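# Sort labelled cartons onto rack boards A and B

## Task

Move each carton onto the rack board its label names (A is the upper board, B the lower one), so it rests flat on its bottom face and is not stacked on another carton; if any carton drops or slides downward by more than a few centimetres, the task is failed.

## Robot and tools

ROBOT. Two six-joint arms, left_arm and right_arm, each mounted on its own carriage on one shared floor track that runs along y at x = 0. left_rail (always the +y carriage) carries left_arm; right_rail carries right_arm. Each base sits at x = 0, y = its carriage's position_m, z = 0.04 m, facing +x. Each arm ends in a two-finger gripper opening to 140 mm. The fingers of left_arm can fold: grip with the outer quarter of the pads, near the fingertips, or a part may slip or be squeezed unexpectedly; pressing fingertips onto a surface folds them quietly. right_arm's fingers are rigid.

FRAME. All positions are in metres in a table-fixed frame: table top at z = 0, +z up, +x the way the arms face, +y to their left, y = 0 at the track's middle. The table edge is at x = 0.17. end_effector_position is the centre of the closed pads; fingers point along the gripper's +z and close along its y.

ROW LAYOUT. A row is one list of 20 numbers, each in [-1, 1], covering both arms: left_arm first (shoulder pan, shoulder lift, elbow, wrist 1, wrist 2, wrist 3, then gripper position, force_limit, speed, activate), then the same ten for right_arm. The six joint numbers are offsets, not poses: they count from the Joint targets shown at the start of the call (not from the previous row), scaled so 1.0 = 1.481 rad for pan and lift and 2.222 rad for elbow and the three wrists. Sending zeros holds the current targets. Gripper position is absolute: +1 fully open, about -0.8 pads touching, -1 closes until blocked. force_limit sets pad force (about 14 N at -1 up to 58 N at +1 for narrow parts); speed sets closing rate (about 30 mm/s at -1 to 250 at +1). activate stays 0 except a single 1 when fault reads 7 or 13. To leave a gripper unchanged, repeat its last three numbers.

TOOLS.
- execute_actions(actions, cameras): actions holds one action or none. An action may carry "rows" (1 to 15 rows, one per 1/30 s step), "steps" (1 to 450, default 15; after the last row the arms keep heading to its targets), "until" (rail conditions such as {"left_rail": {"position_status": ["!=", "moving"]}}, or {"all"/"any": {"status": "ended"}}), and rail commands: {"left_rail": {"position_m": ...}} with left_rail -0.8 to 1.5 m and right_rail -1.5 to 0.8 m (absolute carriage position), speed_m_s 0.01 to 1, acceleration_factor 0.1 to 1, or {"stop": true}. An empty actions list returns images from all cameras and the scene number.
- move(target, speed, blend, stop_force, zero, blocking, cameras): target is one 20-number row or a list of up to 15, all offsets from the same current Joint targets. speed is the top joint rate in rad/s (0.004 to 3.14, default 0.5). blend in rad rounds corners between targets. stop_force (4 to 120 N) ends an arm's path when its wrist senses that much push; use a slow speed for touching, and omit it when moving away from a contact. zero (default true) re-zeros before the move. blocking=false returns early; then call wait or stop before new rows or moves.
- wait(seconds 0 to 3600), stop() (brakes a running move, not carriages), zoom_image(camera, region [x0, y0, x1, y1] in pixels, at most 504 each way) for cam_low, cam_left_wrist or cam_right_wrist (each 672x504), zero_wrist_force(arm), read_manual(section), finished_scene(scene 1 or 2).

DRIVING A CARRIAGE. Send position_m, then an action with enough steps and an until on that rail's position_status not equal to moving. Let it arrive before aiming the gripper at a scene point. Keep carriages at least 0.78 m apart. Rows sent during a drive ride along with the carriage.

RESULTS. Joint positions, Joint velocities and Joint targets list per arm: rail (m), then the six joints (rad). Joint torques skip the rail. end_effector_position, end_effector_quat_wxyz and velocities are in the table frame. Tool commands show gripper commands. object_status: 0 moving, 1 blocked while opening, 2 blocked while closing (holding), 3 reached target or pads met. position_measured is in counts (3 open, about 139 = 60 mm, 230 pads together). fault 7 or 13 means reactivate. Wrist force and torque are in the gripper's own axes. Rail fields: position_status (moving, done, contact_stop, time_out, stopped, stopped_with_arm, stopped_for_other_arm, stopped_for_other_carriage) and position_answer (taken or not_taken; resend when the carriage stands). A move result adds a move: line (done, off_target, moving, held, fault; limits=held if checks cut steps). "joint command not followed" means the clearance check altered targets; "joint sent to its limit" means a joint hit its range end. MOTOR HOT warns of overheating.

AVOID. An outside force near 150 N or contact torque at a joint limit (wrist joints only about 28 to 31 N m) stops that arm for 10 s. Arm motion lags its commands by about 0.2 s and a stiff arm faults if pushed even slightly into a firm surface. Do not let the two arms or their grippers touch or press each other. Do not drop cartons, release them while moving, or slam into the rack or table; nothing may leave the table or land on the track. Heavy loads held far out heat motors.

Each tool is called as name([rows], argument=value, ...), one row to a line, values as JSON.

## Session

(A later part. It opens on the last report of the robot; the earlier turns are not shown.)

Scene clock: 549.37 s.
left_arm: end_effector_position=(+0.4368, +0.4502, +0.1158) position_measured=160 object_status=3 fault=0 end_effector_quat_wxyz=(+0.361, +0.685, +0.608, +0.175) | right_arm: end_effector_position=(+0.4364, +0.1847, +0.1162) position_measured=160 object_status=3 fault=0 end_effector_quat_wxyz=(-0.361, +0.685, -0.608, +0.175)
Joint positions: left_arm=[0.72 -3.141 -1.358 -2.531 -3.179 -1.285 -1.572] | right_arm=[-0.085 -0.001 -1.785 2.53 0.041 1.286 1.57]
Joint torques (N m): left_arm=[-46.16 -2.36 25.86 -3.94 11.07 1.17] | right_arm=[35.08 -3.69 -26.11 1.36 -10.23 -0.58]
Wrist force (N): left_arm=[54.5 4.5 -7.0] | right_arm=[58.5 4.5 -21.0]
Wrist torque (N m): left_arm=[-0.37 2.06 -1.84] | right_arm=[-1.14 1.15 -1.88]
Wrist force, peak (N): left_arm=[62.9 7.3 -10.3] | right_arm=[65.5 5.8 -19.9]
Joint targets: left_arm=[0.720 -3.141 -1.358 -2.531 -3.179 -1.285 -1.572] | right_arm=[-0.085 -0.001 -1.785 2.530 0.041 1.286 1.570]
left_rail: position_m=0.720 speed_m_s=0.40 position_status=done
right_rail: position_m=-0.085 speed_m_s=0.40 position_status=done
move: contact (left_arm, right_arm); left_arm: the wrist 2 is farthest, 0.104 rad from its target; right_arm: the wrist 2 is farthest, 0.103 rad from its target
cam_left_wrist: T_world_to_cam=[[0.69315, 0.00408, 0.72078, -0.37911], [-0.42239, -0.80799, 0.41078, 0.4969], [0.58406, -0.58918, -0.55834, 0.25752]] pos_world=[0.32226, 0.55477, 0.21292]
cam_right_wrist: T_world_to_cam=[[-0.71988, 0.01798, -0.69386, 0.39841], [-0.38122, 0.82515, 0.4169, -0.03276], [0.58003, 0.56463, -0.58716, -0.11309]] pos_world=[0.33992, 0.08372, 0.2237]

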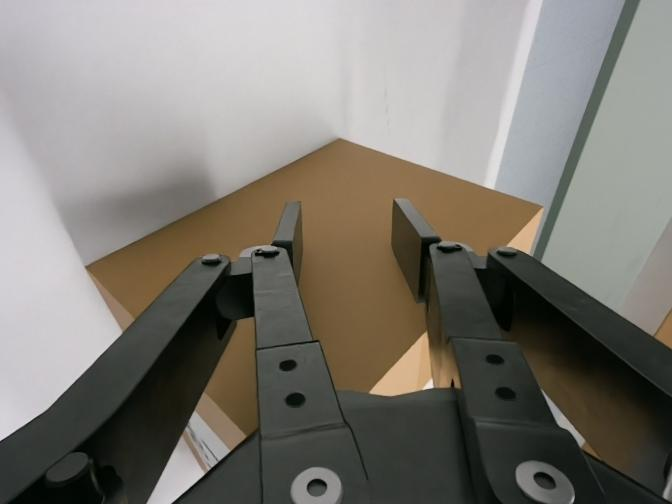

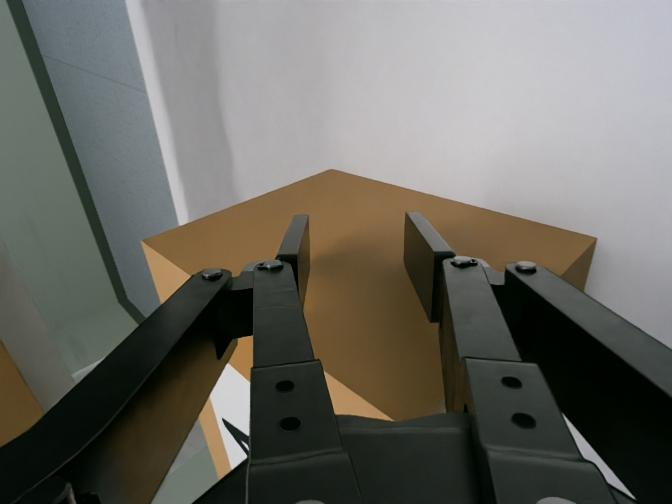

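move([
  [0,0.1314,0.1345,-0.2219,0,0,-0.25,0.5,0.5,0,0,-0.1314,-0.1345,0.2219,0,0,-0.25,0.5,0.5,0],
  [0,0.1510,0.2702,-0.3706,0,0,-0.25,0.5,0.5,0,0,-0.1510,-0.2702,0.3706,0,0,-0.25,0.5,0.5,0],
  [0,0.0948,0.3879,-0.4508,0,0,-0.25,0.5,0.5,0,0,-0.0948,-0.3879,0.4508,0,0,-0.25,0.5,0.5,0],
  [0,-0.0493,0.4725,-0.4394,0,0,-0.25,0.5,0.5,0,0,0.0493,-0.4725,0.4394,0,0,-0.25,0.5,0.5,0],
  [0,-0.2023,0.5715,-0.4363,0,0,-0.25,0.5,0.5,0,0,0.2023,-0.5715,0.4363,0,0,-0.25,0.5,0.5,0],
], blend=[0.04,0.05,0.05,0.05,0], speed=0.2, cameras=["all"])

Scene clock: 579.17 s.
left_arm: end_effector_position=(+0.7573, +0.4503, +0.6424) position_measured=160 object_status=3 fault=0 end_effector_quat_wxyz=(+0.362, +0.685, +0.608, +0.176) | right_arm: end_effector_position=(+0.7557, +0.1845, +0.6434) position_measured=160 object_status=3 fault=0 end_effector_quat_wxyz=(-0.361, +0.685, -0.608, +0.175)
Joint positions: left_arm=[0.72 -3.141 -1.657 -1.261 -4.148 -1.285 -1.572] | right_arm=[-0.085 -0.001 -1.486 1.26 1.01 1.286 1.57]
Joint torques (N m): left_arm=[-21.6 42.64 60.1 0.86 14.6 1.75] | right_arm=[13.4 -47.38 -57.46 -7.13 -15.73 -0.31]
Wrist force (N): left_arm=[36.0 1.6 -2.4] | right_arm=[36.8 15.3 -6.5]
Wrist torque (N m): left_arm=[0.04 1.48 -1.17] | right_arm=[-0.82 0.85 -1.36]
Wrist force, peak (N): left_arm=[55.9 5.3 -7.8] | right_arm=[59.6 4.8 -20.7]
Joint targets: left_arm=[0.720 -3.141 -1.657 -1.261 -4.148 -1.285 -1.572] | right_arm=[-0.085 -0.001 -1.486 1.260 1.010 1.286 1.570]
left_rail: position_m=0.720 speed_m_s=0.40 position_status=done
right_rail: position_m=-0.085 speed_m_s=0.40 position_status=done
move: done
cam_left_wrist: T_world_to_cam=[[0.69261, 0.00402, 0.7213, -0.98062], [-0.42277, -0.80795, 0.41046, 0.41646], [0.58442, -0.58923, -0.5579, 0.36394]] pos_world=[0.64256, 0.55487, 0.73942]
cam_right_wrist: T_world_to_cam=[[-0.7194, 0.01795, -0.69437, 0.99407], [-0.38153, 0.82515, 0.41661, -0.1302], [0.58043, 0.56463, -0.58676, 0.01074]] pos_world=[0.65922, 0.08352, 0.7508]

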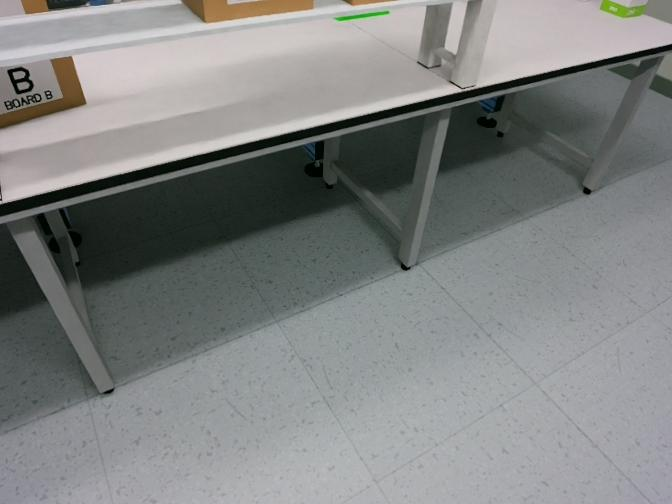

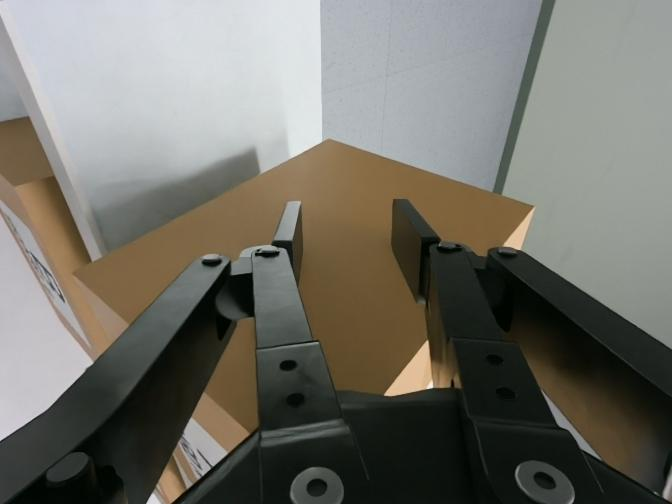

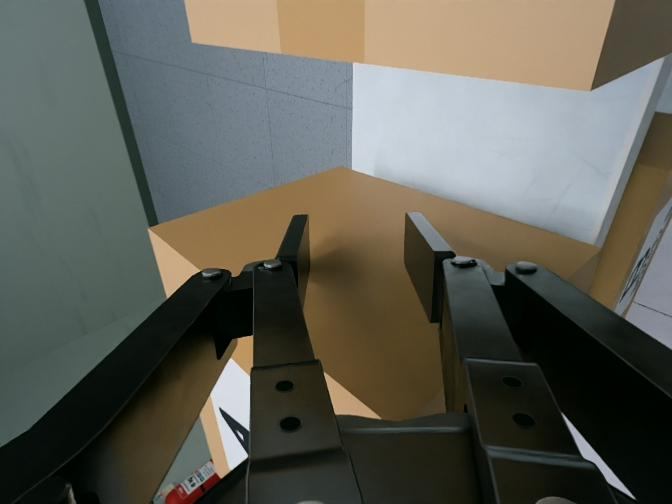

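move(target=[0,0.00991,-0.04559,0.03899,0,0,-0.25,0.5,0.5,0,0,-0.00991,0.04559,-0.03899,0,0,-0.25,0.5,0.5,0], speed=0.05, stop_force=9, cameras=["cam_left_wrist","cam_right_wrist"])

Scene clock: 587.77 s.
left_arm: end_effector_position=(+0.7575, +0.4503, +0.5978) position_measured=160 object_status=3 fault=0 end_effector_quat_wxyz=(+0.362, +0.685, +0.608, +0.176) | right_arm: end_effector_position=(+0.7561, +0.1845, +0.6021) position_measured=160 object_status=3 fault=0 end_effector_quat_wxyz=(-0.361, +0.685, -0.608, +0.175)
Joint positions: left_arm=[0.72 -3.141 -1.644 -1.355 -4.067 -1.285 -1.572] | right_arm=[-0.085 -0.001 -1.498 1.347 0.936 1.286 1.57]
Joint torques (N m): left_arm=[-42.85 35.31 56.8 -6.39 15.97 2.04] | right_arm=[29.62 -43.73 -55.68 1.01 -18.31 -0.4]
Wrist force (N): left_arm=[41.2 5.4 -6.1] | right_arm=[39.6 11.7 -12.1]
Wrist torque (N m): left_arm=[-0.33 1.52 -1.47] | right_arm=[-0.92 0.82 -1.47]
Wrist force, peak (N): left_arm=[44.4 15.0 -20.2] | right_arm=[40.2 12.3 -11.8]
Joint targets: left_arm=[0.720 -3.141 -1.644 -1.355 -4.067 -1.285 -1.572] | right_arm=[-0.085 -0.001 -1.498 1.347 0.936 1.286 1.570]
left_rail: position_m=0.720 speed_m_s=0.40 position_status=done
right_rail: position_m=-0.085 speed_m_s=0.40 position_status=done
move: contact (left_arm, right_arm); right_arm: the elbow is farthest, 0.014 rad from its target
cam_left_wrist: T_world_to_cam=[[0.69247, 0.00399, 0.72143, -0.94858], [-0.42286, -0.80795, 0.41036, 0.4349], [0.58452, -0.58923, -0.5578, 0.33875]] pos_world=[0.64276, 0.55477, 0.69482]
cam_right_wrist: T_world_to_cam=[[-0.71937, 0.01789, -0.6944, 0.96569], [-0.38158, 0.82515, 0.41656, -0.11277], [0.58043, 0.56463, -0.58676, -0.01372]] pos_world=[0.65962, 0.08352, 0.7095]

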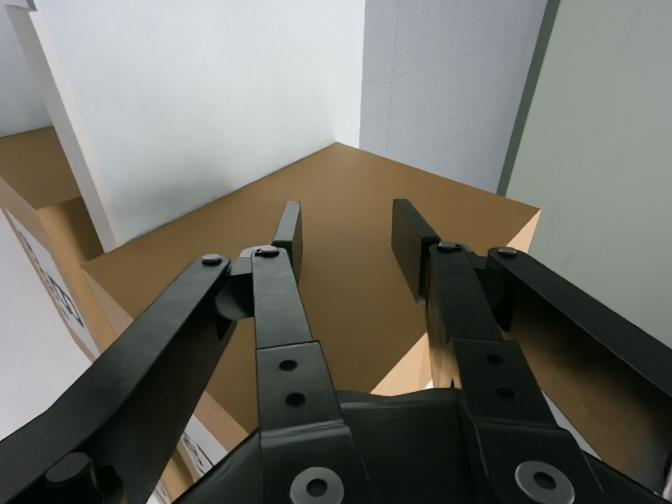

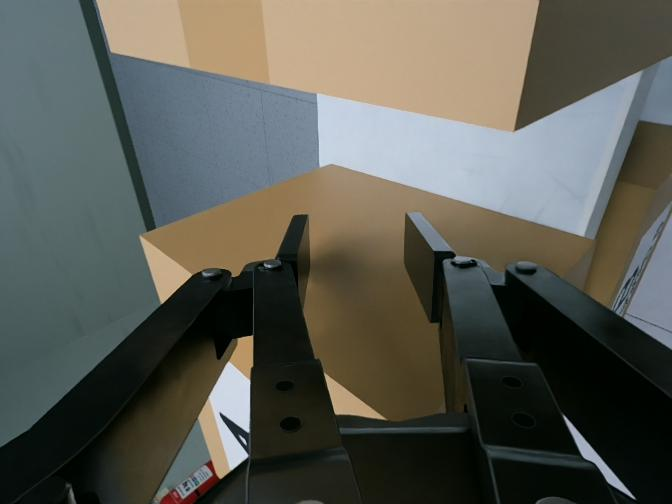

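move(target=[0,0,0,0,-0.083,0,-0.25,0.5,0.5,0,0,0,0,0,0.083,0,-0.25,0.5,0.5,0], speed=0.1, cameras=["all"])

Scene clock: 593.57 s.
left_arm: end_effector_position=(+0.7660, +0.5118, +0.5893) position_measured=160 object_status=3 fault=0 end_effector_quat_wxyz=(+0.304, +0.665, +0.639, +0.238) | right_arm: end_effector_position=(+0.7646, +0.1230, +0.5936) position_measured=160 object_status=3 fault=0 end_effector_quat_wxyz=(-0.303, +0.666, -0.639, +0.238)
Joint positions: left_arm=[0.72 -3.141 -1.644 -1.355 -4.067 -1.47 -1.572] | right_arm=[-0.085 -0.001 -1.498 1.347 0.936 1.47 1.57]
Joint torques (N m): left_arm=[7.44 38.15 46.96 0.06 -2.83 1.63] | right_arm=[-14.24 -53.06 -31.39 0 3.49 -0.47]
Wrist force (N): left_arm=[0.0 -0.5 0.0] | right_arm=[3.3 -4.3 -2.4]
Wrist torque (N m): left_arm=[-0.02 0.06 -0.23] | right_arm=[-1.33 -0.77 -0.21]
Wrist force, peak (N): left_arm=[41.5 5.9 -6.7] | right_arm=[40.1 12.2 -11.7]
Joint targets: left_arm=[0.720 -3.141 -1.644 -1.355 -4.067 -1.470 -1.572] | right_arm=[-0.085 -0.001 -1.498 1.347 0.936 1.470 1.570]
left_rail: position_m=0.720 speed_m_s=0.40 position_status=done
right_rail: position_m=-0.085 speed_m_s=0.40 position_status=done
move: done
cam_left_wrist: T_world_to_cam=[[0.69224, 0.00077, 0.72167, -0.947], [-0.31073, -0.90223, 0.29903, 0.51971], [0.65134, -0.43125, -0.62432, 0.27249]] pos_world=[0.63955, 0.58715, 0.69813]
cam_right_wrist: T_world_to_cam=[[-0.7169, 0.02101, -0.69686, 0.96626], [-0.26778, 0.91457, 0.30306, -0.08591], [0.6437, 0.40387, -0.65003, 0.02006]] pos_world=[0.65679, 0.05017, 0.71242]

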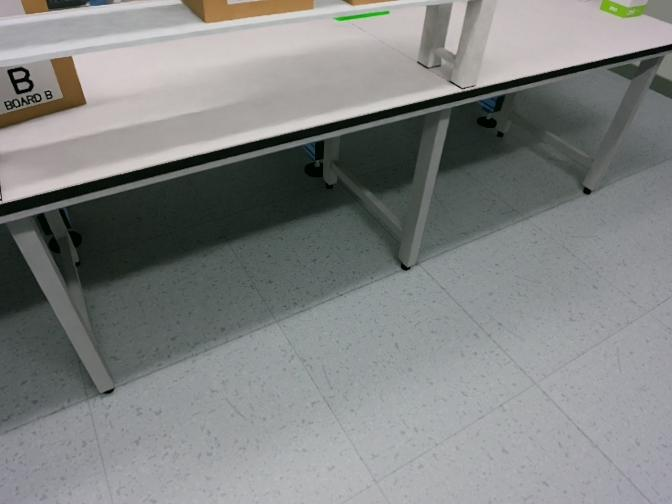

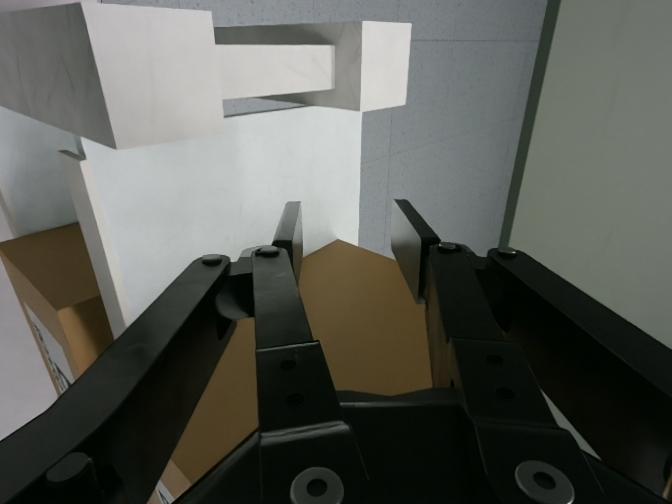

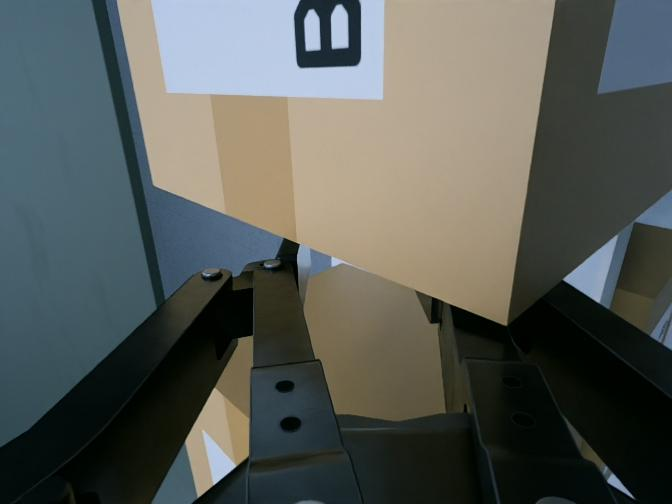

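move(target=[0,0,0,0,0.03,0,-0.25,0.5,0.5,0,0,0,0,0,-0.03,0,-0.25,0.5,0.5,0], speed=0.2)

move(target=[0,0.14607,-0.0083,-0.0859,0.03,0,-0.25,0.5,0.5,0,0,-0.14607,0.0099,0.0878,-0.03,0,-0.25,0.5,0.5,0], speed=0.3, cameras=["cam_right_wrist"])

Scene clock: 611.43 s.
left_arm: end_effector_position=(+0.7639, +0.4894, +0.5914) position_measured=160 object_status=3 fault=0 end_effector_quat_wxyz=(+0.325, +0.673, +0.628, +0.216) | right_arm: end_effector_position=(+0.7625, +0.1454, +0.5957) position_measured=160 object_status=3 fault=0 end_effector_quat_wxyz=(-0.324, +0.673, -0.628, +0.216)
Joint positions: left_arm=[0.72 -3.141 -1.644 -1.355 -4.067 -1.403 -1.572] | right_arm=[-0.085 -0.001 -1.498 1.347 0.936 1.403 1.57]
Joint torques (N m): left_arm=[11.63 38.22 37.4 0.33 2.55 2.03] | right_arm=[-10.83 -64.53 -32.38 -0.48 -3.74 -0.2]
Wrist force (N): left_arm=[-0.1 -0.5 0.3] | right_arm=[3.3 -4.6 -2.7]
Wrist torque (N m): left_arm=[-0.01 0.08 -0.25] | right_arm=[-1.43 -0.79 -0.23]
Wrist force, peak (N): left_arm=[1.5 -0.6 0.3] | right_arm=[5.0 -4.5 -2.3]
Joint targets: left_arm=[0.720 -3.141 -1.644 -1.355 -4.067 -1.403 -1.572] | right_arm=[-0.085 -0.001 -1.498 1.347 0.936 1.403 1.570]
left_rail: position_m=0.720 speed_m_s=0.40 position_status=done
right_rail: position_m=-0.085 speed_m_s=0.40 position_status=done
move: done

Scene clock: 612.70 s.
left_arm: end_effector_position=(+0.6038, +0.4670, +0.7006) position_measured=160 object_status=3 fault=0 end_effector_quat_wxyz=(+0.348, +0.679, +0.616, +0.196) | right_arm: end_effector_position=(+0.5998, +0.1678, +0.7015) position_measured=160 object_status=3 fault=0 end_effector_quat_wxyz=(-0.345, +0.680, -0.617, +0.193)
Joint positions: left_arm=[0.72 -3.141 -1.427 -1.373 -4.258 -1.337 -1.572] | right_arm=[-0.085 -0.001 -1.715 1.369 1.131 1.337 1.57]
Joint torques (N m): left_arm=[11.3 49.59 34.95 -3.76 3.09 1.58] | right_arm=[-5.5 -38.62 -29.78 4.94 -3.62 -0.51]
Wrist force (N): left_arm=[-0.3 -0.7 -0.1] | right_arm=[3.6 -4.3 -2.5]
Wrist torque (N m): left_arm=[-0.05 0.12 -0.26] | right_arm=[-1.33 -0.81 -0.29]
Wrist force, peak (N): left_arm=[-1.1 -1.3 -3.4] | right_arm=[3.3 -5.2 -2.6]
Joint targets: left_arm=[0.720 -3.141 -1.427 -1.373 -4.258 -1.336 -1.572] | right_arm=[-0.085 -0.001 -1.715 1.369 1.131 1.337 1.570]
left_rail: position_m=0.720 speed_m_s=0.40 position_status=done
right_rail: position_m=-0.085 speed_m_s=0.40 position_status=done
move: done
cam_right_wrist: T_world_to_cam=[[-0.71923, 0.0188, -0.69451, 0.92238], [-0.35088, 0.85296, 0.38646, -0.20192], [0.59966, 0.52164, -0.60688, 0.15463]] pos_world=[0.49983, 0.07422, 0.81248]

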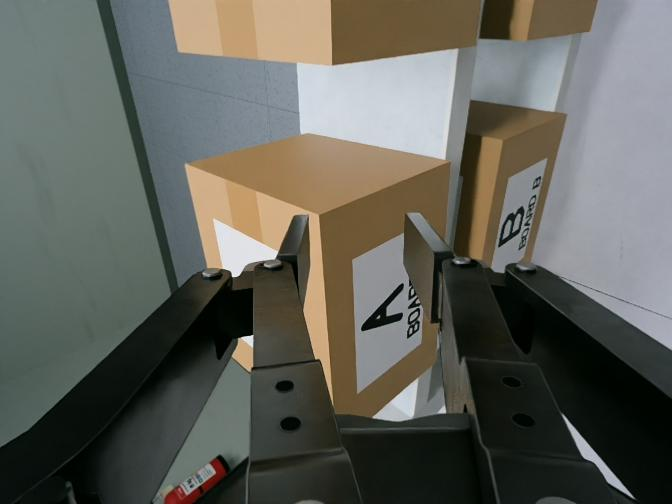

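move(target=[0,0.1845,-0.2294,0.1062,-0.0603,0,-0.25,0.5,0.5,0,0,-0.1845,0.2314,-0.1082,0.0603,0,-0.25,0.5,0.5,0], speed=0.5)

execute_actions([
  {"left_rail":{"position_m":0.73},"right_rail":{"position_m":-0.90,"speed_m_s":0.5,"acceleration_factor":0.5},"steps":180,"until":{"all":{"status":"ended"}}},
], cameras=["all"])

Scene clock: 635.00 s.
left_arm: end_effector_position=(+0.4783, +0.5119, +0.5177) position_measured=160 object_status=3 fault=0 end_effector_quat_wxyz=(+0.306, +0.665, +0.638, +0.241) | right_arm: end_effector_position=(+0.4751, +0.1229, +0.5162) position_measured=160 object_status=3 fault=0 end_effector_quat_wxyz=(-0.303, +0.666, -0.639, +0.238)
Joint positions: left_arm=[0.72 -3.141 -1.154 -1.883 -4.022 -1.47 -1.572] | right_arm=[-0.085 -0.001 -1.988 1.883 0.89 1.471 1.57]
Joint torques (N m): left_arm=[9.47 29.14 38.41 1.08 -2.13 1.81] | right_arm=[9.44 -19.62 -32.56 -0.95 3.07 -0.5]
Wrist force (N): left_arm=[0.0 -0.2 0.5] | right_arm=[3.1 -4.8 -2.3]
Wrist torque (N m): left_arm=[0.06 0.06 -0.23] | right_arm=[-1.44 -0.73 -0.22]
Wrist force, peak (N): left_arm=[0.3 -3.1 1.0] | right_arm=[3.4 -5.7 -2.6]
Joint targets: left_arm=[0.720 -3.141 -1.154 -1.883 -4.022 -1.470 -1.572] | right_arm=[-0.085 -0.001 -1.988 1.883 0.890 1.471 1.570]
left_rail: position_m=0.720 speed_m_s=0.40 position_status=done
right_rail: position_m=-0.085 speed_m_s=0.40 position_status=done
move: done

Scene clock: 638.37 s.
left_arm: end_effector_position=(+0.4782, +0.5219, +0.5176) position_measured=160 object_status=3 fault=0 end_effector_quat_wxyz=(+0.306, +0.665, +0.638, +0.241) | right_arm: end_effector_position=(+0.4750, -0.6921, +0.5161) position_measured=160 object_status=3 fault=0 end_effector_quat_wxyz=(-0.303, +0.666, -0.639, +0.238)
Joint positions: left_arm=[0.73 -3.141 -1.154 -1.883 -4.022 -1.47 -1.572] | right_arm=[-0.9 -0.001 -1.988 1.884 0.89 1.471 1.57]
Joint torques (N m): left_arm=[10.31 30.6 37.18 1.86 0.6 1.8] | right_arm=[8.14 -19.21 -35.77 -1.09 2.09 -0.4]
Wrist force (N): left_arm=[-0.3 -0.2 0.3] | right_arm=[3.0 -4.3 -2.5]
Wrist torque (N m): left_arm=[0.05 0.14 -0.23] | right_arm=[-1.32 -0.71 -0.24]
Wrist force, peak (N): left_arm=[-1.3 -0.4 0.4] | right_arm=[3.9 -4.4 -2.6]
Joint targets: left_arm=[0.730 -3.141 -1.154 -1.883 -4.022 -1.470 -1.572] | right_arm=[-0.900 -0.001 -1.988 1.883 0.890 1.471 1.570]
Tool commands: left_gripper/position=-0.25 left_gripper/force_limit=+0.5 left_gripper/speed=+0.5 left_gripper/activate=+0.0 right_gripper/position=-0.25 right_gripper/force_limit=+0.5 right_gripper/speed=+0.5 right_gripper/activate=+0.0
left_rail: position_m=0.730 speed_m_s=0.40 position_status=done
right_rail: position_m=-0.900 speed_m_s=0.50 position_status=done
cam_left_wrist: T_world_to_cam=[[0.68745, 0.00075, 0.72623, -0.69606], [-0.31216, -0.9026, 0.29642, 0.4631], [0.65572, -0.43047, -0.62026, 0.41497]] pos_world=[0.35096, 0.59715, 0.62562]
cam_right_wrist: T_world_to_cam=[[-0.71768, 0.02099, -0.69606, 0.72166], [-0.2669, 0.91493, 0.30278, 0.60553], [0.6432, 0.40307, -0.65102, 0.48546]] pos_world=[0.36729, -0.76484, 0.63502]

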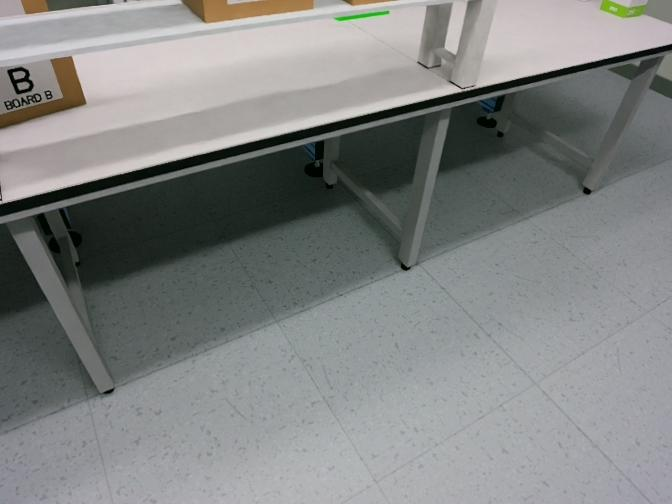

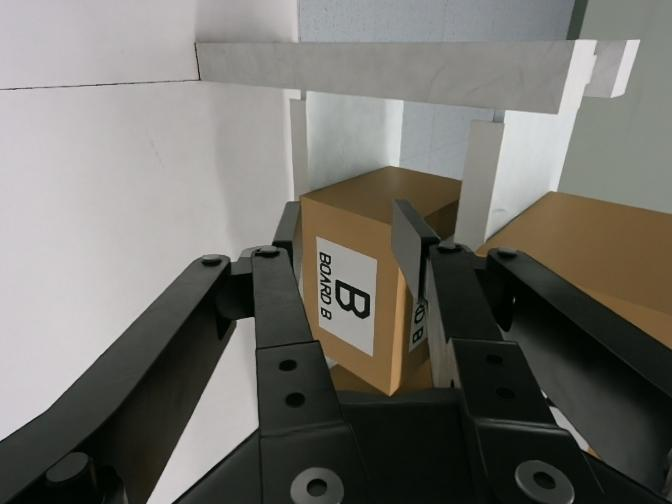

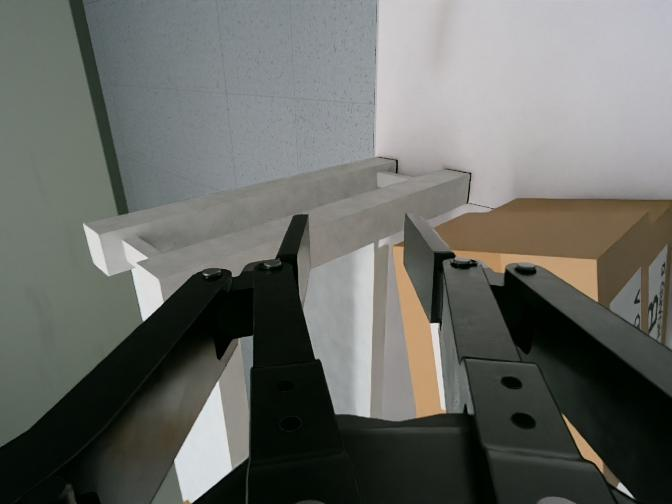

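move(target=[0,0,0,0,0,0,-0.25,0.5,0.5,0,0,0.2156,0.2500,-0.3940,0,0,-0.25,0.5,0.5,0], speed=0.6, cameras=["cam_left_wrist","cam_right_wrist"])

execute_actions([
  {"right_rail":{"position_m":-0.80,"speed_m_s":0.06,"acceleration_factor":0.2},"steps":200,"until":{"all":{"status":"ended"}}},
], cameras=["cam_left_wrist","cam_right_wrist"])

Scene clock: 695.03 s.
left_arm: end_effector_position=(+0.4782, +0.5219, +0.5176) position_measured=160 object_status=3 fault=0 end_effector_quat_wxyz=(+0.306, +0.665, +0.638, +0.241) | right_arm: end_effector_position=(+0.5054, -0.6921, +0.1082) position_measured=160 object_status=3 fault=0 end_effector_quat_wxyz=(-0.303, +0.666, -0.639, +0.238)
Joint positions: left_arm=[0.73 -3.141 -1.154 -1.883 -4.022 -1.47 -1.572] | right_arm=[-0.9 -0.001 -1.669 2.439 0.015 1.471 1.57]
Joint torques (N m): left_arm=[9.96 31.25 37.49 1.42 1.65 2.1] | right_arm=[-0.72 -11.08 -22.35 -2.33 -0.42 -0.25]
Wrist force (N): left_arm=[-0.3 -0.3 0.3] | right_arm=[3.4 -4.3 -2.1]
Wrist torque (N m): left_arm=[0.06 0.13 -0.23] | right_arm=[-1.39 -0.78 -0.17]
Wrist force, peak (N): left_arm=[-0.2 -0.6 0.8] | right_arm=[2.9 -6.3 -4.2]
Joint targets: left_arm=[0.730 -3.141 -1.154 -1.883 -4.022 -1.470 -1.572] | right_arm=[-0.900 -0.001 -1.669 2.439 0.015 1.471 1.570]
left_rail: position_m=0.730 speed_m_s=0.40 position_status=done
right_rail: position_m=-0.900 speed_m_s=0.50 position_status=done
move: done
cam_left_wrist: T_world_to_cam=[[0.68743, 0.00069, 0.72625, -0.69603], [-0.3122, -0.90261, 0.29637, 0.46314], [0.65572, -0.43047, -0.62026, 0.41497]] pos_world=[0.35096, 0.59715, 0.62562]
cam_right_wrist: T_world_to_cam=[[-0.71726, 0.02102, -0.69649, 0.45944], [-0.26706, 0.91493, 0.30264, 0.73721], [0.6436, 0.40307, -0.65062, 0.20017]] pos_world=[0.39759, -0.76484, 0.22712]

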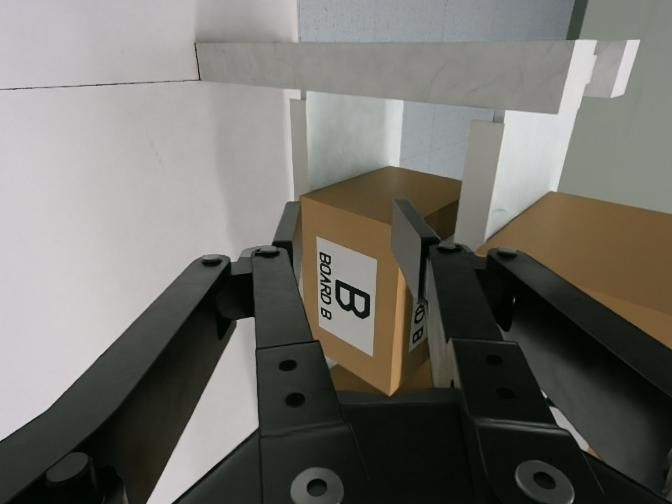

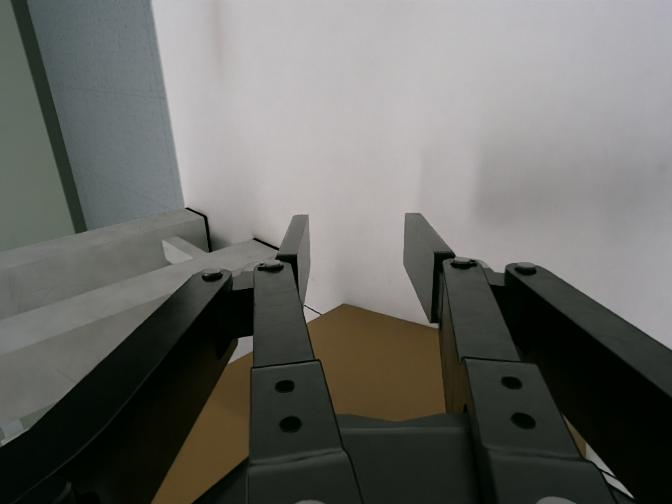

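Scene clock: 697.37 s.
left_arm: end_effector_position=(+0.4782, +0.5219, +0.5176) position_measured=160 object_status=3 fault=0 end_effector_quat_wxyz=(+0.306, +0.665, +0.638, +0.241) | right_arm: end_effector_position=(+0.5054, -0.5921, +0.1081) position_measured=160 object_status=3 fault=0 end_effector_quat_wxyz=(-0.303, +0.666, -0.639, +0.238)
Joint positions: left_arm=[0.73 -3.141 -1.154 -1.883 -4.022 -1.47 -1.572] | right_arm=[-0.8 -0.001 -1.669 2.439 0.015 1.471 1.57]
Joint torques (N m): left_arm=[9.63 29.63 37.6 1.28 1.51 2.21] | right_arm=[-7.74 -14.08 -30.82 -1.67 -1.24 -0.52]
Wrist force (N): left_arm=[-0.3 0.0 0.3] | right_arm=[16.5 -2.0 -6.2]
Wrist torque (N m): left_arm=[0.11 0.12 -0.23] | right_arm=[-1.28 -1.95 -0.46]
Wrist force, peak (N): left_arm=[-0.4 -0.5 0.5] | right_arm=[18.7 -2.2 -5.5]
Joint targets: left_arm=[0.730 -3.141 -1.154 -1.883 -4.022 -1.470 -1.572] | right_arm=[-0.800 -0.001 -1.669 2.439 0.015 1.471 1.570]
Tool commands: left_gripper/position=-0.25 left_gripper/force_limit=+0.5 left_gripper/speed=+0.5 left_gripper/activate=+0.0 right_gripper/position=-0.25 right_gripper/force_limit=+0.5 right_gripper/speed=+0.5 right_gripper/activate=+0.0
left_rail: position_m=0.730 speed_m_s=0.40 position_status=done
right_rail: position_m=-0.800 speed_m_s=0.06 position_status=done
cam_left_wrist: T_world_to_cam=[[0.68743, 0.00069, 0.72625, -0.69603], [-0.3122, -0.90261, 0.29637, 0.46314], [0.65572, -0.43047, -0.62026, 0.41497]] pos_world=[0.35096, 0.59715, 0.62562]
cam_right_wrist: T_world_to_cam=[[-0.71728, 0.02109, -0.69647, 0.45732], [-0.26701, 0.91492, 0.30269, 0.64572], [0.6436, 0.40307, -0.65062, 0.15979]] pos_world=[0.39759, -0.66484, 0.22702]

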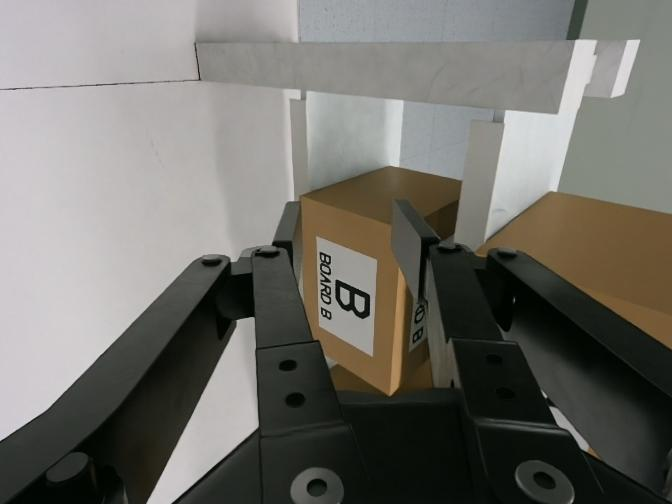

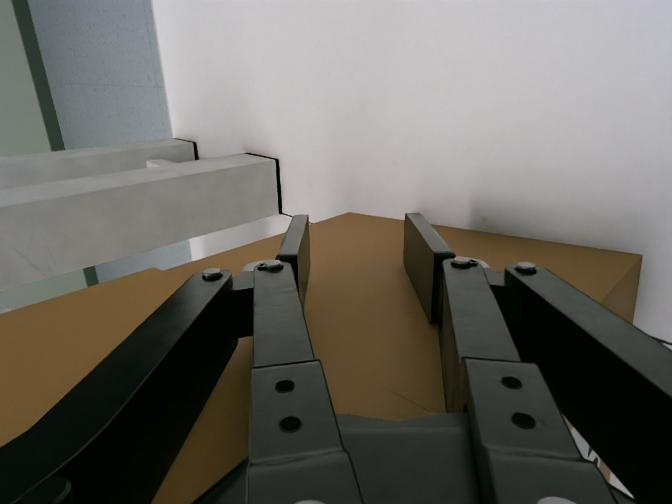

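execute_actions([
  {"right_rail":{"position_m":-0.667,"speed_m_s":0.06,"acceleration_factor":0.2},"steps":200,"until":{"all":{"status":"ended"}}},
], cameras=["cam_right_wrist"])

Scene clock: 706.10 s.
left_arm: end_effector_position=(+0.4782, +0.5219, +0.5176) position_measured=160 object_status=3 fault=0 end_effector_quat_wxyz=(+0.306, +0.665, +0.638, +0.241) | right_arm: end_effector_position=(+0.5054, -0.4591, +0.1082) position_measured=160 object_status=3 fault=0 end_effector_quat_wxyz=(-0.303, +0.666, -0.639, +0.238)
Joint positions: left_arm=[0.73 -3.141 -1.154 -1.883 -4.022 -1.47 -1.572] | right_arm=[-0.667 -0.001 -1.669 2.439 0.015 1.471 1.57]
Joint torques (N m): left_arm=[8.26 28.94 38.56 1.58 1.51 2.34] | right_arm=[2.26 -31.9 -28.46 -1.1 -3.99 -0.82]
Wrist force (N): left_arm=[-0.3 -0.4 0.3] | right_arm=[18.8 -3.8 -4.3]
Wrist torque (N m): left_arm=[0.03 0.14 -0.23] | right_arm=[-1.56 -0.48 -0.57]
Wrist force, peak (N): left_arm=[-0.6 -0.4 0.8] | right_arm=[19.3 -3.1 -6.1]
Joint targets: left_arm=[0.730 -3.141 -1.154 -1.883 -4.022 -1.470 -1.572] | right_arm=[-0.667 -0.001 -1.669 2.439 0.015 1.471 1.570]
Tool commands: left_gripper/position=-0.25 left_gripper/force_limit=+0.5 left_gripper/speed=+0.5 left_gripper/activate=+0.0 right_gripper/position=-0.25 right_gripper/force_limit=+0.5 right_gripper/speed=+0.5 right_gripper/activate=+0.0
left_rail: position_m=0.730 speed_m_s=0.40 position_status=done
right_rail: position_m=-0.667 speed_m_s=0.06 position_status=done
cam_right_wrist: T_world_to_cam=[[-0.71726, 0.02102, -0.69649, 0.45448], [-0.26706, 0.91493, 0.30264, 0.52407], [0.6436, 0.40307, -0.65062, 0.10619]] pos_world=[0.39759, -0.53184, 0.22702]

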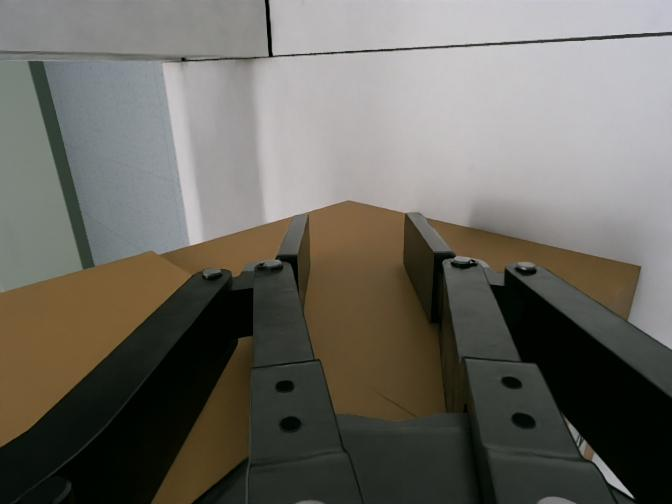

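execute_actions([
  {"right_rail":{"position_m":-0.725,"speed_m_s":0.4,"acceleration_factor":0.5},"left_rail":{"position_m":0.075,"speed_m_s":0.5,"acceleration_factor":0.5},"steps":200,"until":{"all":{"status":"ended"}}},
])

move(target=[0,0,0,0,0,0,-0.25,0.5,0.5,0,0,-0.2156,-0.2500,0.3940,0,0,-0.25,0.5,0.5,0], speed=0.7, cameras=["all"])

Scene clock: 721.90 s.
left_arm: end_effector_position=(+0.4782, -0.1331, +0.5176) position_measured=160 object_status=3 fault=0 end_effector_quat_wxyz=(+0.306, +0.665, +0.638, +0.241) | right_arm: end_effector_position=(+0.5054, -0.5171, +0.1082) position_measured=160 object_status=3 fault=0 end_effector_quat_wxyz=(-0.303, +0.666, -0.639, +0.238)
Joint positions: left_arm=[0.075 -3.141 -1.154 -1.883 -4.022 -1.47 -1.572] | right_arm=[-0.725 -0.001 -1.669 2.439 0.015 1.471 1.57]
Joint torques (N m): left_arm=[7.15 28.41 39.35 1.09 1.72 2.22] | right_arm=[-3.15 -31.85 -22.22 -0.78 2.96 -0.32]
Wrist force (N): left_arm=[-0.2 -0.3 0.4] | right_arm=[3.0 -4.7 -2.0]
Wrist torque (N m): left_arm=[0.04 0.09 -0.23] | right_arm=[-1.45 -0.68 -0.16]
Wrist force, peak (N): left_arm=[1.2 -0.5 0.3] | right_arm=[19.2 -3.9 -4.6]
Joint targets: left_arm=[0.075 -3.141 -1.154 -1.883 -4.022 -1.470 -1.572] | right_arm=[-0.725 -0.001 -1.669 2.439 0.015 1.471 1.570]
Tool commands: left_gripper/position=-0.25 left_gripper/force_limit=+0.5 left_gripper/speed=+0.5 left_gripper/activate=+0.0 right_gripper/position=-0.25 right_gripper/force_limit=+0.5 right_gripper/speed=+0.5 right_gripper/activate=+0.0
left_rail: position_m=0.075 speed_m_s=0.50 position_status=done
right_rail: position_m=-0.725 speed_m_s=0.40 position_status=done

Scene clock: 723.83 s.
left_arm: end_effector_position=(+0.4782, -0.1331, +0.5176) position_measured=160 object_status=3 fault=0 end_effector_quat_wxyz=(+0.306, +0.665, +0.638, +0.241) | right_arm: end_effector_position=(+0.4751, -0.5171, +0.5160) position_measured=160 object_status=3 fault=0 end_effector_quat_wxyz=(-0.303, +0.666, -0.639, +0.238)
Joint positions: left_arm=[0.075 -3.141 -1.154 -1.883 -4.022 -1.47 -1.572] | right_arm=[-0.725 -0.001 -1.988 1.884 0.89 1.471 1.57]
Joint torques (N m): left_arm=[10.43 28.13 41.47 1.51 1.44 1.96] | right_arm=[-9.91 -20.64 -48.61 5.15 2.88 -0.3]
Wrist force (N): left_arm=[-0.1 -0.4 0.3] | right_arm=[2.9 -5.1 -2.1]
Wrist torque (N m): left_arm=[0.02 0.08 -0.23] | right_arm=[-1.48 -0.68 -0.22]
Wrist force, peak (N): left_arm=[-0.4 -0.3 0.8] | right_arm=[2.7 -6.2 -5.2]
Joint targets: left_arm=[0.075 -3.141 -1.154 -1.883 -4.022 -1.470 -1.572] | right_arm=[-0.725 -0.001 -1.988 1.883 0.890 1.471 1.570]
left_rail: position_m=0.075 speed_m_s=0.50 position_status=done
right_rail: position_m=-0.725 speed_m_s=0.40 position_status=done
move: done
cam_left_wrist: T_world_to_cam=[[0.68743, 0.00069, 0.72625, -0.69558], [-0.3122, -0.90261, 0.29637, -0.12806], [0.65572, -0.43047, -0.62026, 0.13301]] pos_world=[0.35096, -0.05785, 0.62562]
cam_right_wrist: T_world_to_cam=[[-0.71768, 0.02099, -0.69606, 0.71792], [-0.2669, 0.91493, 0.30278, 0.44544], [0.6432, 0.40307, -0.65102, 0.41485]] pos_world=[0.36729, -0.58984, 0.63492]

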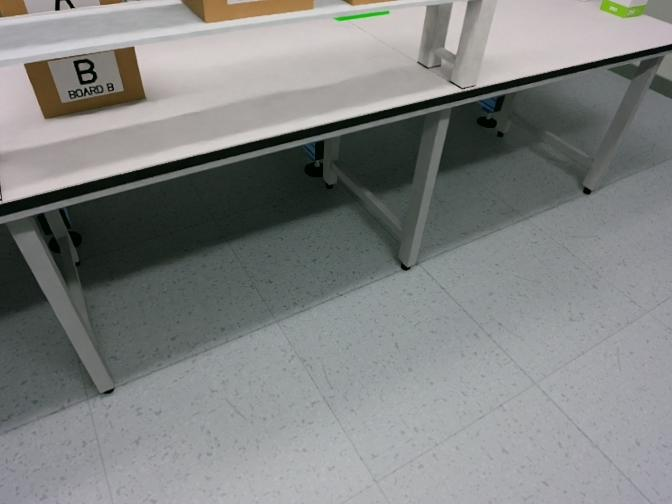

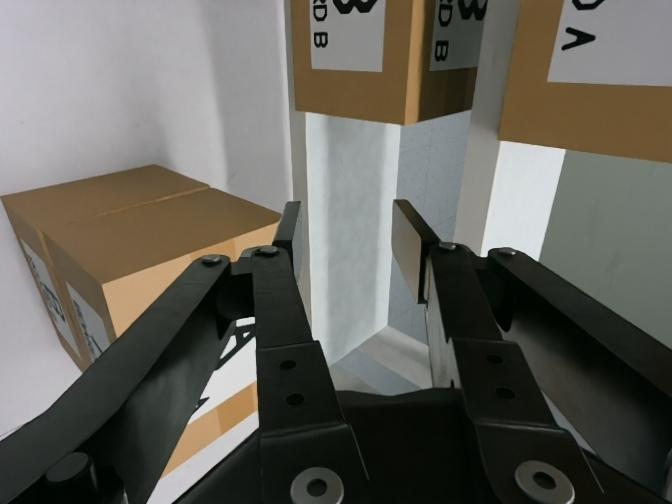

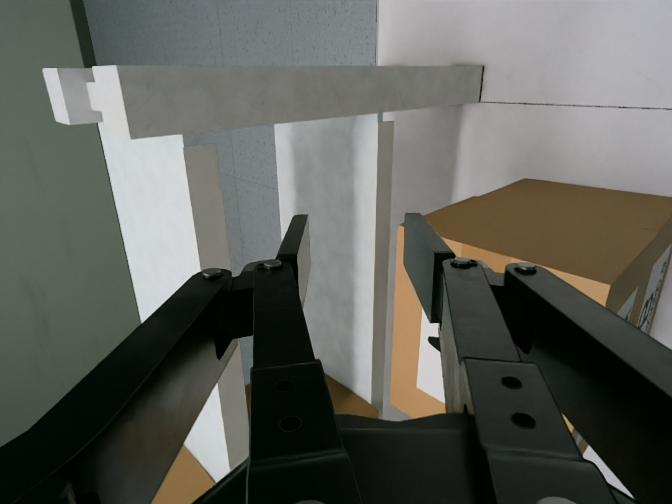

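move(target=[0,-0.0691,-0.1726,0.2144,0,0,-0.25,0.5,0.5,0,0,0.0693,0.1724,-0.2187,0,0,-0.25,0.5,0.5,0], speed=0.5)

move(target=[0,0,0,0,0.13,0,-0.25,0.5,0.5,0,0,0,0,0,-0.13,0,-0.25,0.5,0.5,0], speed=0.05, stop_force=56, cameras=["cam_left_wrist","cam_right_wrist"])

Scene clock: 740.60 s.
left_arm: end_effector_position=(+0.4958, -0.1331, +0.2664) position_measured=160 object_status=3 fault=0 end_effector_quat_wxyz=(+0.303, +0.666, +0.639, +0.237) | right_arm: end_effector_position=(+0.4959, -0.5171, +0.2665) position_measured=160 object_status=3 fault=0 end_effector_quat_wxyz=(-0.303, +0.666, -0.639, +0.238)
Joint positions: left_arm=[0.075 -3.141 -1.256 -2.267 -3.546 -1.47 -1.572] | right_arm=[-0.725 -0.001 -1.885 2.266 0.405 1.471 1.57]
Joint torques (N m): left_arm=[7.78 -3.23 33.33 1.75 1.33 2.14] | right_arm=[-13.02 0.35 -29.32 -2.17 2.86 -0.55]
Wrist force (N): left_arm=[-0.1 -0.7 0.4] | right_arm=[3.1 -4.6 -2.4]
Wrist torque (N m): left_arm=[-0.03 0.07 -0.22] | right_arm=[-1.45 -0.70 -0.20]
Wrist force, peak (N): left_arm=[-0.2 -2.5 2.0] | right_arm=[2.5 -6.7 -3.9]
Joint targets: left_arm=[0.075 -3.141 -1.256 -2.267 -3.546 -1.470 -1.572] | right_arm=[-0.725 -0.001 -1.885 2.267 0.404 1.471 1.570]
left_rail: position_m=0.075 speed_m_s=0.50 position_status=done
right_rail: position_m=-0.725 speed_m_s=0.40 position_status=done
move: done

Scene clock: 745.93 s.
left_arm: end_effector_position=(+0.4868, -0.1972, +0.2752) position_measured=160 object_status=3 fault=0 end_effector_quat_wxyz=(+0.363, +0.685, +0.607, +0.172) | right_arm: end_effector_position=(+0.4870, -0.4531, +0.2753) position_measured=160 object_status=3 fault=0 end_effector_quat_wxyz=(-0.363, +0.686, -0.607, +0.173)
Joint positions: left_arm=[0.075 -3.141 -1.256 -2.267 -3.546 -1.278 -1.571] | right_arm=[-0.725 -0.001 -1.885 2.267 0.404 1.278 1.57]
Joint torques (N m): left_arm=[-41.34 2.89 43.59 1.26 11.35 1.55] | right_arm=[42.56 -6.32 -38.55 -0.49 -10.72 -0.46]
Wrist force (N): left_arm=[54.2 -7.2 -13.4] | right_arm=[62.7 -4.7 -14.2]
Wrist torque (N m): left_arm=[0.22 1.97 0.40] | right_arm=[-1.49 0.77 0.19]
Wrist force, peak (N): left_arm=[65.3 -7.0 -15.1] | right_arm=[69.4 -3.5 -14.2]
Joint targets: left_arm=[0.075 -3.141 -1.256 -2.267 -3.546 -1.278 -1.571] | right_arm=[-0.725 -0.001 -1.885 2.267 0.404 1.278 1.570]
left_rail: position_m=0.075 speed_m_s=0.50 position_status=done
right_rail: position_m=-0.725 speed_m_s=0.40 position_status=done
move: contact (left_arm, right_arm); left_arm: the wrist 2 is farthest, 0.097 rad from its target; right_arm: the wrist 2 is farthest, 0.096 rad from its target
cam_left_wrist: T_world_to_cam=[[0.69462, 0.00431, 0.71936, -0.52629], [-0.42567, -0.80367, 0.41584, -0.06952], [0.57992, -0.59506, -0.55642, -0.06374]] pos_world=[0.37295, -0.09153, 0.37204]
cam_right_wrist: T_world_to_cam=[[-0.72015, 0.01785, -0.69359, 0.55672], [-0.38518, 0.82119, 0.42106, 0.44547], [0.57708, 0.57038, -0.5845, 0.31435]] pos_world=[0.3911, -0.55505, 0.38231]

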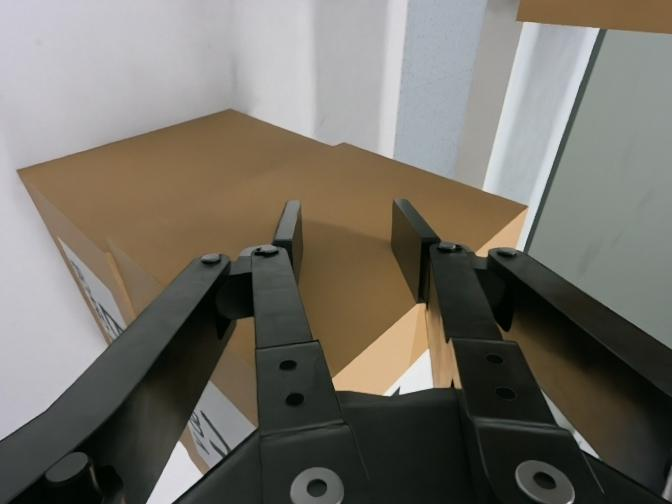

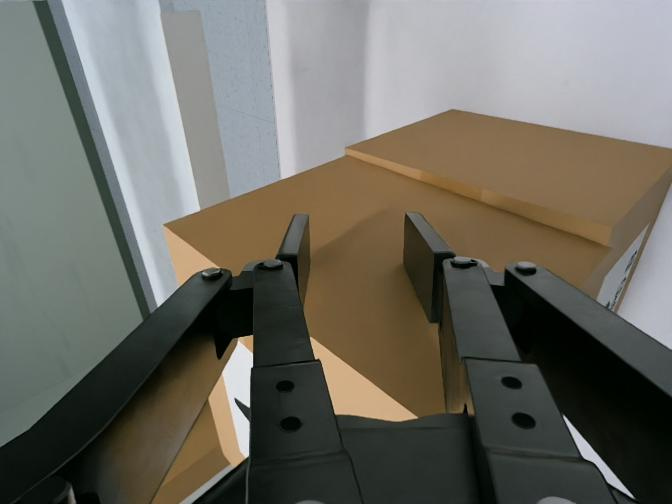

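move([
  [0,0.0426,0.1675,-0.1956,0,0,-0.25,0.5,0.5,0,0,-0.0426,-0.1675,0.1956,0,0,-0.25,0.5,0.5,0],
  [0,0.0273,0.2695,-0.2874,0,0,-0.25,0.5,0.5,0,0,-0.0273,-0.2695,0.2874,0,0,-0.25,0.5,0.5,0],
  [0,-0.1168,0.3542,-0.2761,0,0,-0.25,0.5,0.5,0,0,0.1168,-0.3542,0.2761,0,0,-0.25,0.5,0.5,0],
  [0,-0.2699,0.4531,-0.2730,0,0,-0.25,0.5,0.5,0,0,0.2699,-0.4531,0.2730,0,0,-0.25,0.5,0.5,0],
], blend=[0.05,0.05,0.05,0], speed=0.18, cameras=["all"])

Scene clock: 773.67 s.
left_arm: end_effector_position=(+0.7551, -0.1971, +0.6437) position_measured=160 object_status=3 fault=0 end_effector_quat_wxyz=(+0.363, +0.685, +0.607, +0.172) | right_arm: end_effector_position=(+0.7552, -0.4533, +0.6438) position_measured=160 object_status=3 fault=0 end_effector_quat_wxyz=(-0.363, +0.686, -0.607, +0.173)
Joint positions: left_arm=[0.075 -3.141 -1.656 -1.26 -4.152 -1.278 -1.571] | right_arm=[-0.725 -0.001 -1.486 1.26 1.011 1.278 1.57]
Joint torques (N m): left_arm=[-38.02 40.74 64.29 3.2 13.75 1.21] | right_arm=[26.38 -43.87 -53.04 -2.28 -14.29 -0.44]
Wrist force (N): left_arm=[45.9 -6.8 -7.6] | right_arm=[50.2 0.4 -9.0]
Wrist torque (N m): left_arm=[-0.05 1.73 -0.02] | right_arm=[-1.95 0.40 -0.25]
Wrist force, peak (N): left_arm=[57.7 -7.9 -10.6] | right_arm=[63.2 -4.8 -14.2]
Joint targets: left_arm=[0.075 -3.141 -1.656 -1.260 -4.152 -1.278 -1.571] | right_arm=[-0.725 -0.001 -1.486 1.260 1.011 1.278 1.570]
left_rail: position_m=0.075 speed_m_s=0.50 position_status=done
right_rail: position_m=-0.725 speed_m_s=0.40 position_status=done
move: done
cam_left_wrist: T_world_to_cam=[[0.69434, 0.00425, 0.71964, -0.9777], [-0.42586, -0.80368, 0.41563, -0.10823], [0.58012, -0.59505, -0.55621, -0.01445]] pos_world=[0.64115, -0.09143, 0.74054]
cam_right_wrist: T_world_to_cam=[[-0.71989, 0.01793, -0.69385, 1.00547], [-0.38531, 0.82116, 0.42099, 0.39394], [0.57732, 0.57042, -0.58424, 0.37487]] pos_world=[0.6592, -0.55535, 0.75081]

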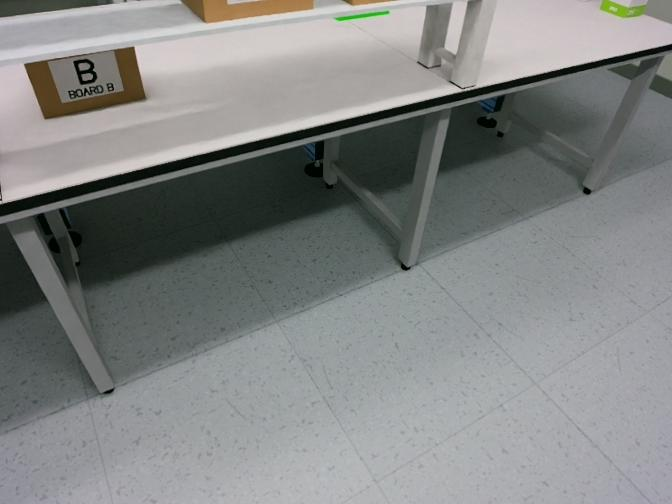

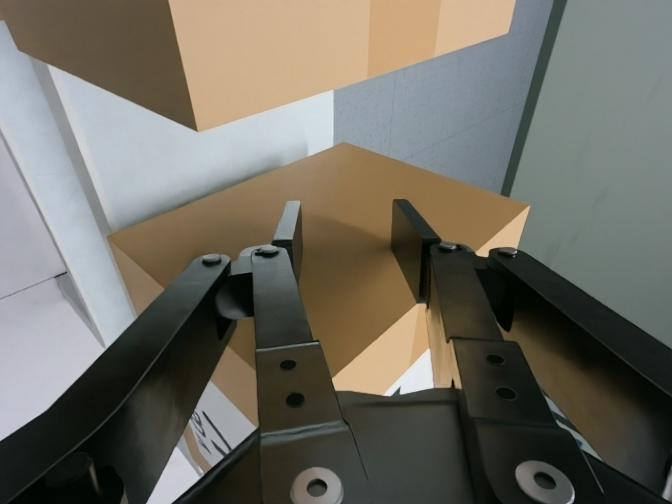

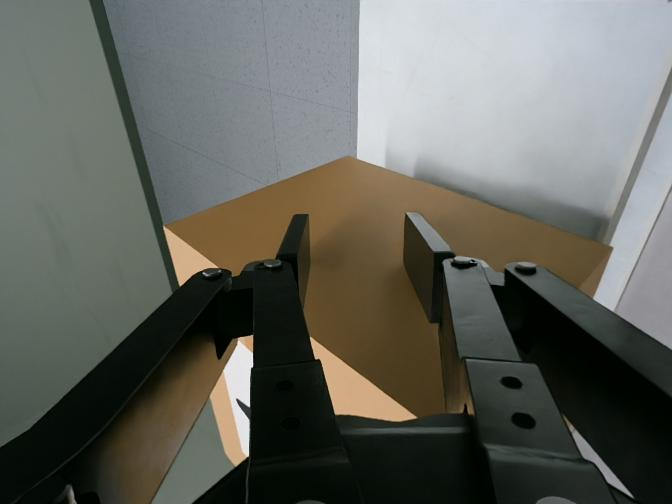

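move(target=[0,0.00991,-0.04559,0.03899,0,0,-0.25,0.5,0.5,0,0,-0.00991,0.04559,-0.03899,0,0,-0.25,0.5,0.5,0], speed=0.05, stop_force=9, cameras=["cam_left_wrist"])

Scene clock: 780.20 s.
left_arm: end_effector_position=(+0.7556, -0.1971, +0.6068) position_measured=160 object_status=3 fault=0 end_effector_quat_wxyz=(+0.363, +0.685, +0.607, +0.172) | right_arm: end_effector_position=(+0.7557, -0.4533, +0.6063) position_measured=160 object_status=3 fault=0 end_effector_quat_wxyz=(-0.363, +0.686, -0.607, +0.173)
Joint positions: left_arm=[0.075 -3.141 -1.645 -1.338 -4.086 -1.278 -1.571] | right_arm=[-0.725 -0.001 -1.497 1.339 0.943 1.278 1.57]
Joint torques (N m): left_arm=[-37.35 41.6 65.83 -1.34 14.75 1.32] | right_arm=[44.64 -46.8 -51.79 2.05 -15.89 -0.46]
Wrist force (N): left_arm=[47.6 -8.0 -8.7] | right_arm=[51.7 -0.8 -9.4]
Wrist torque (N m): left_arm=[0.27 1.67 0.07] | right_arm=[-1.76 0.49 -0.14]
Wrist force, peak (N): left_arm=[47.9 -9.7 -7.6] | right_arm=[52.4 -5.3 -18.5]
Joint targets: left_arm=[0.075 -3.141 -1.645 -1.338 -4.086 -1.278 -1.571] | right_arm=[-0.725 -0.001 -1.497 1.339 0.943 1.278 1.570]
left_rail: position_m=0.075 speed_m_s=0.50 position_status=done
right_rail: position_m=-0.725 speed_m_s=0.40 position_status=done
move: contact (left_arm, right_arm); left_arm: the elbow is farthest, 0.023 rad from its target; right_arm: the elbow is farthest, 0.022 rad from its target
cam_left_wrist: T_world_to_cam=[[0.6943, 0.00429, 0.71968, -0.95149], [-0.42588, -0.80365, 0.41566, -0.09268], [0.58015, -0.59509, -0.55614, -0.03534]] pos_world=[0.64165, -0.09143, 0.70364]

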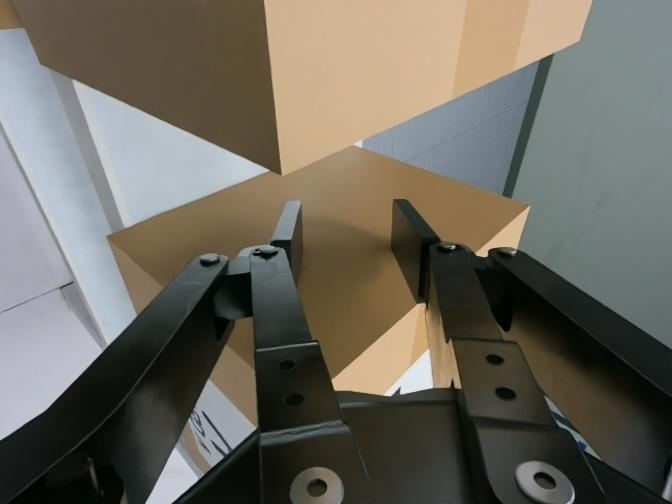

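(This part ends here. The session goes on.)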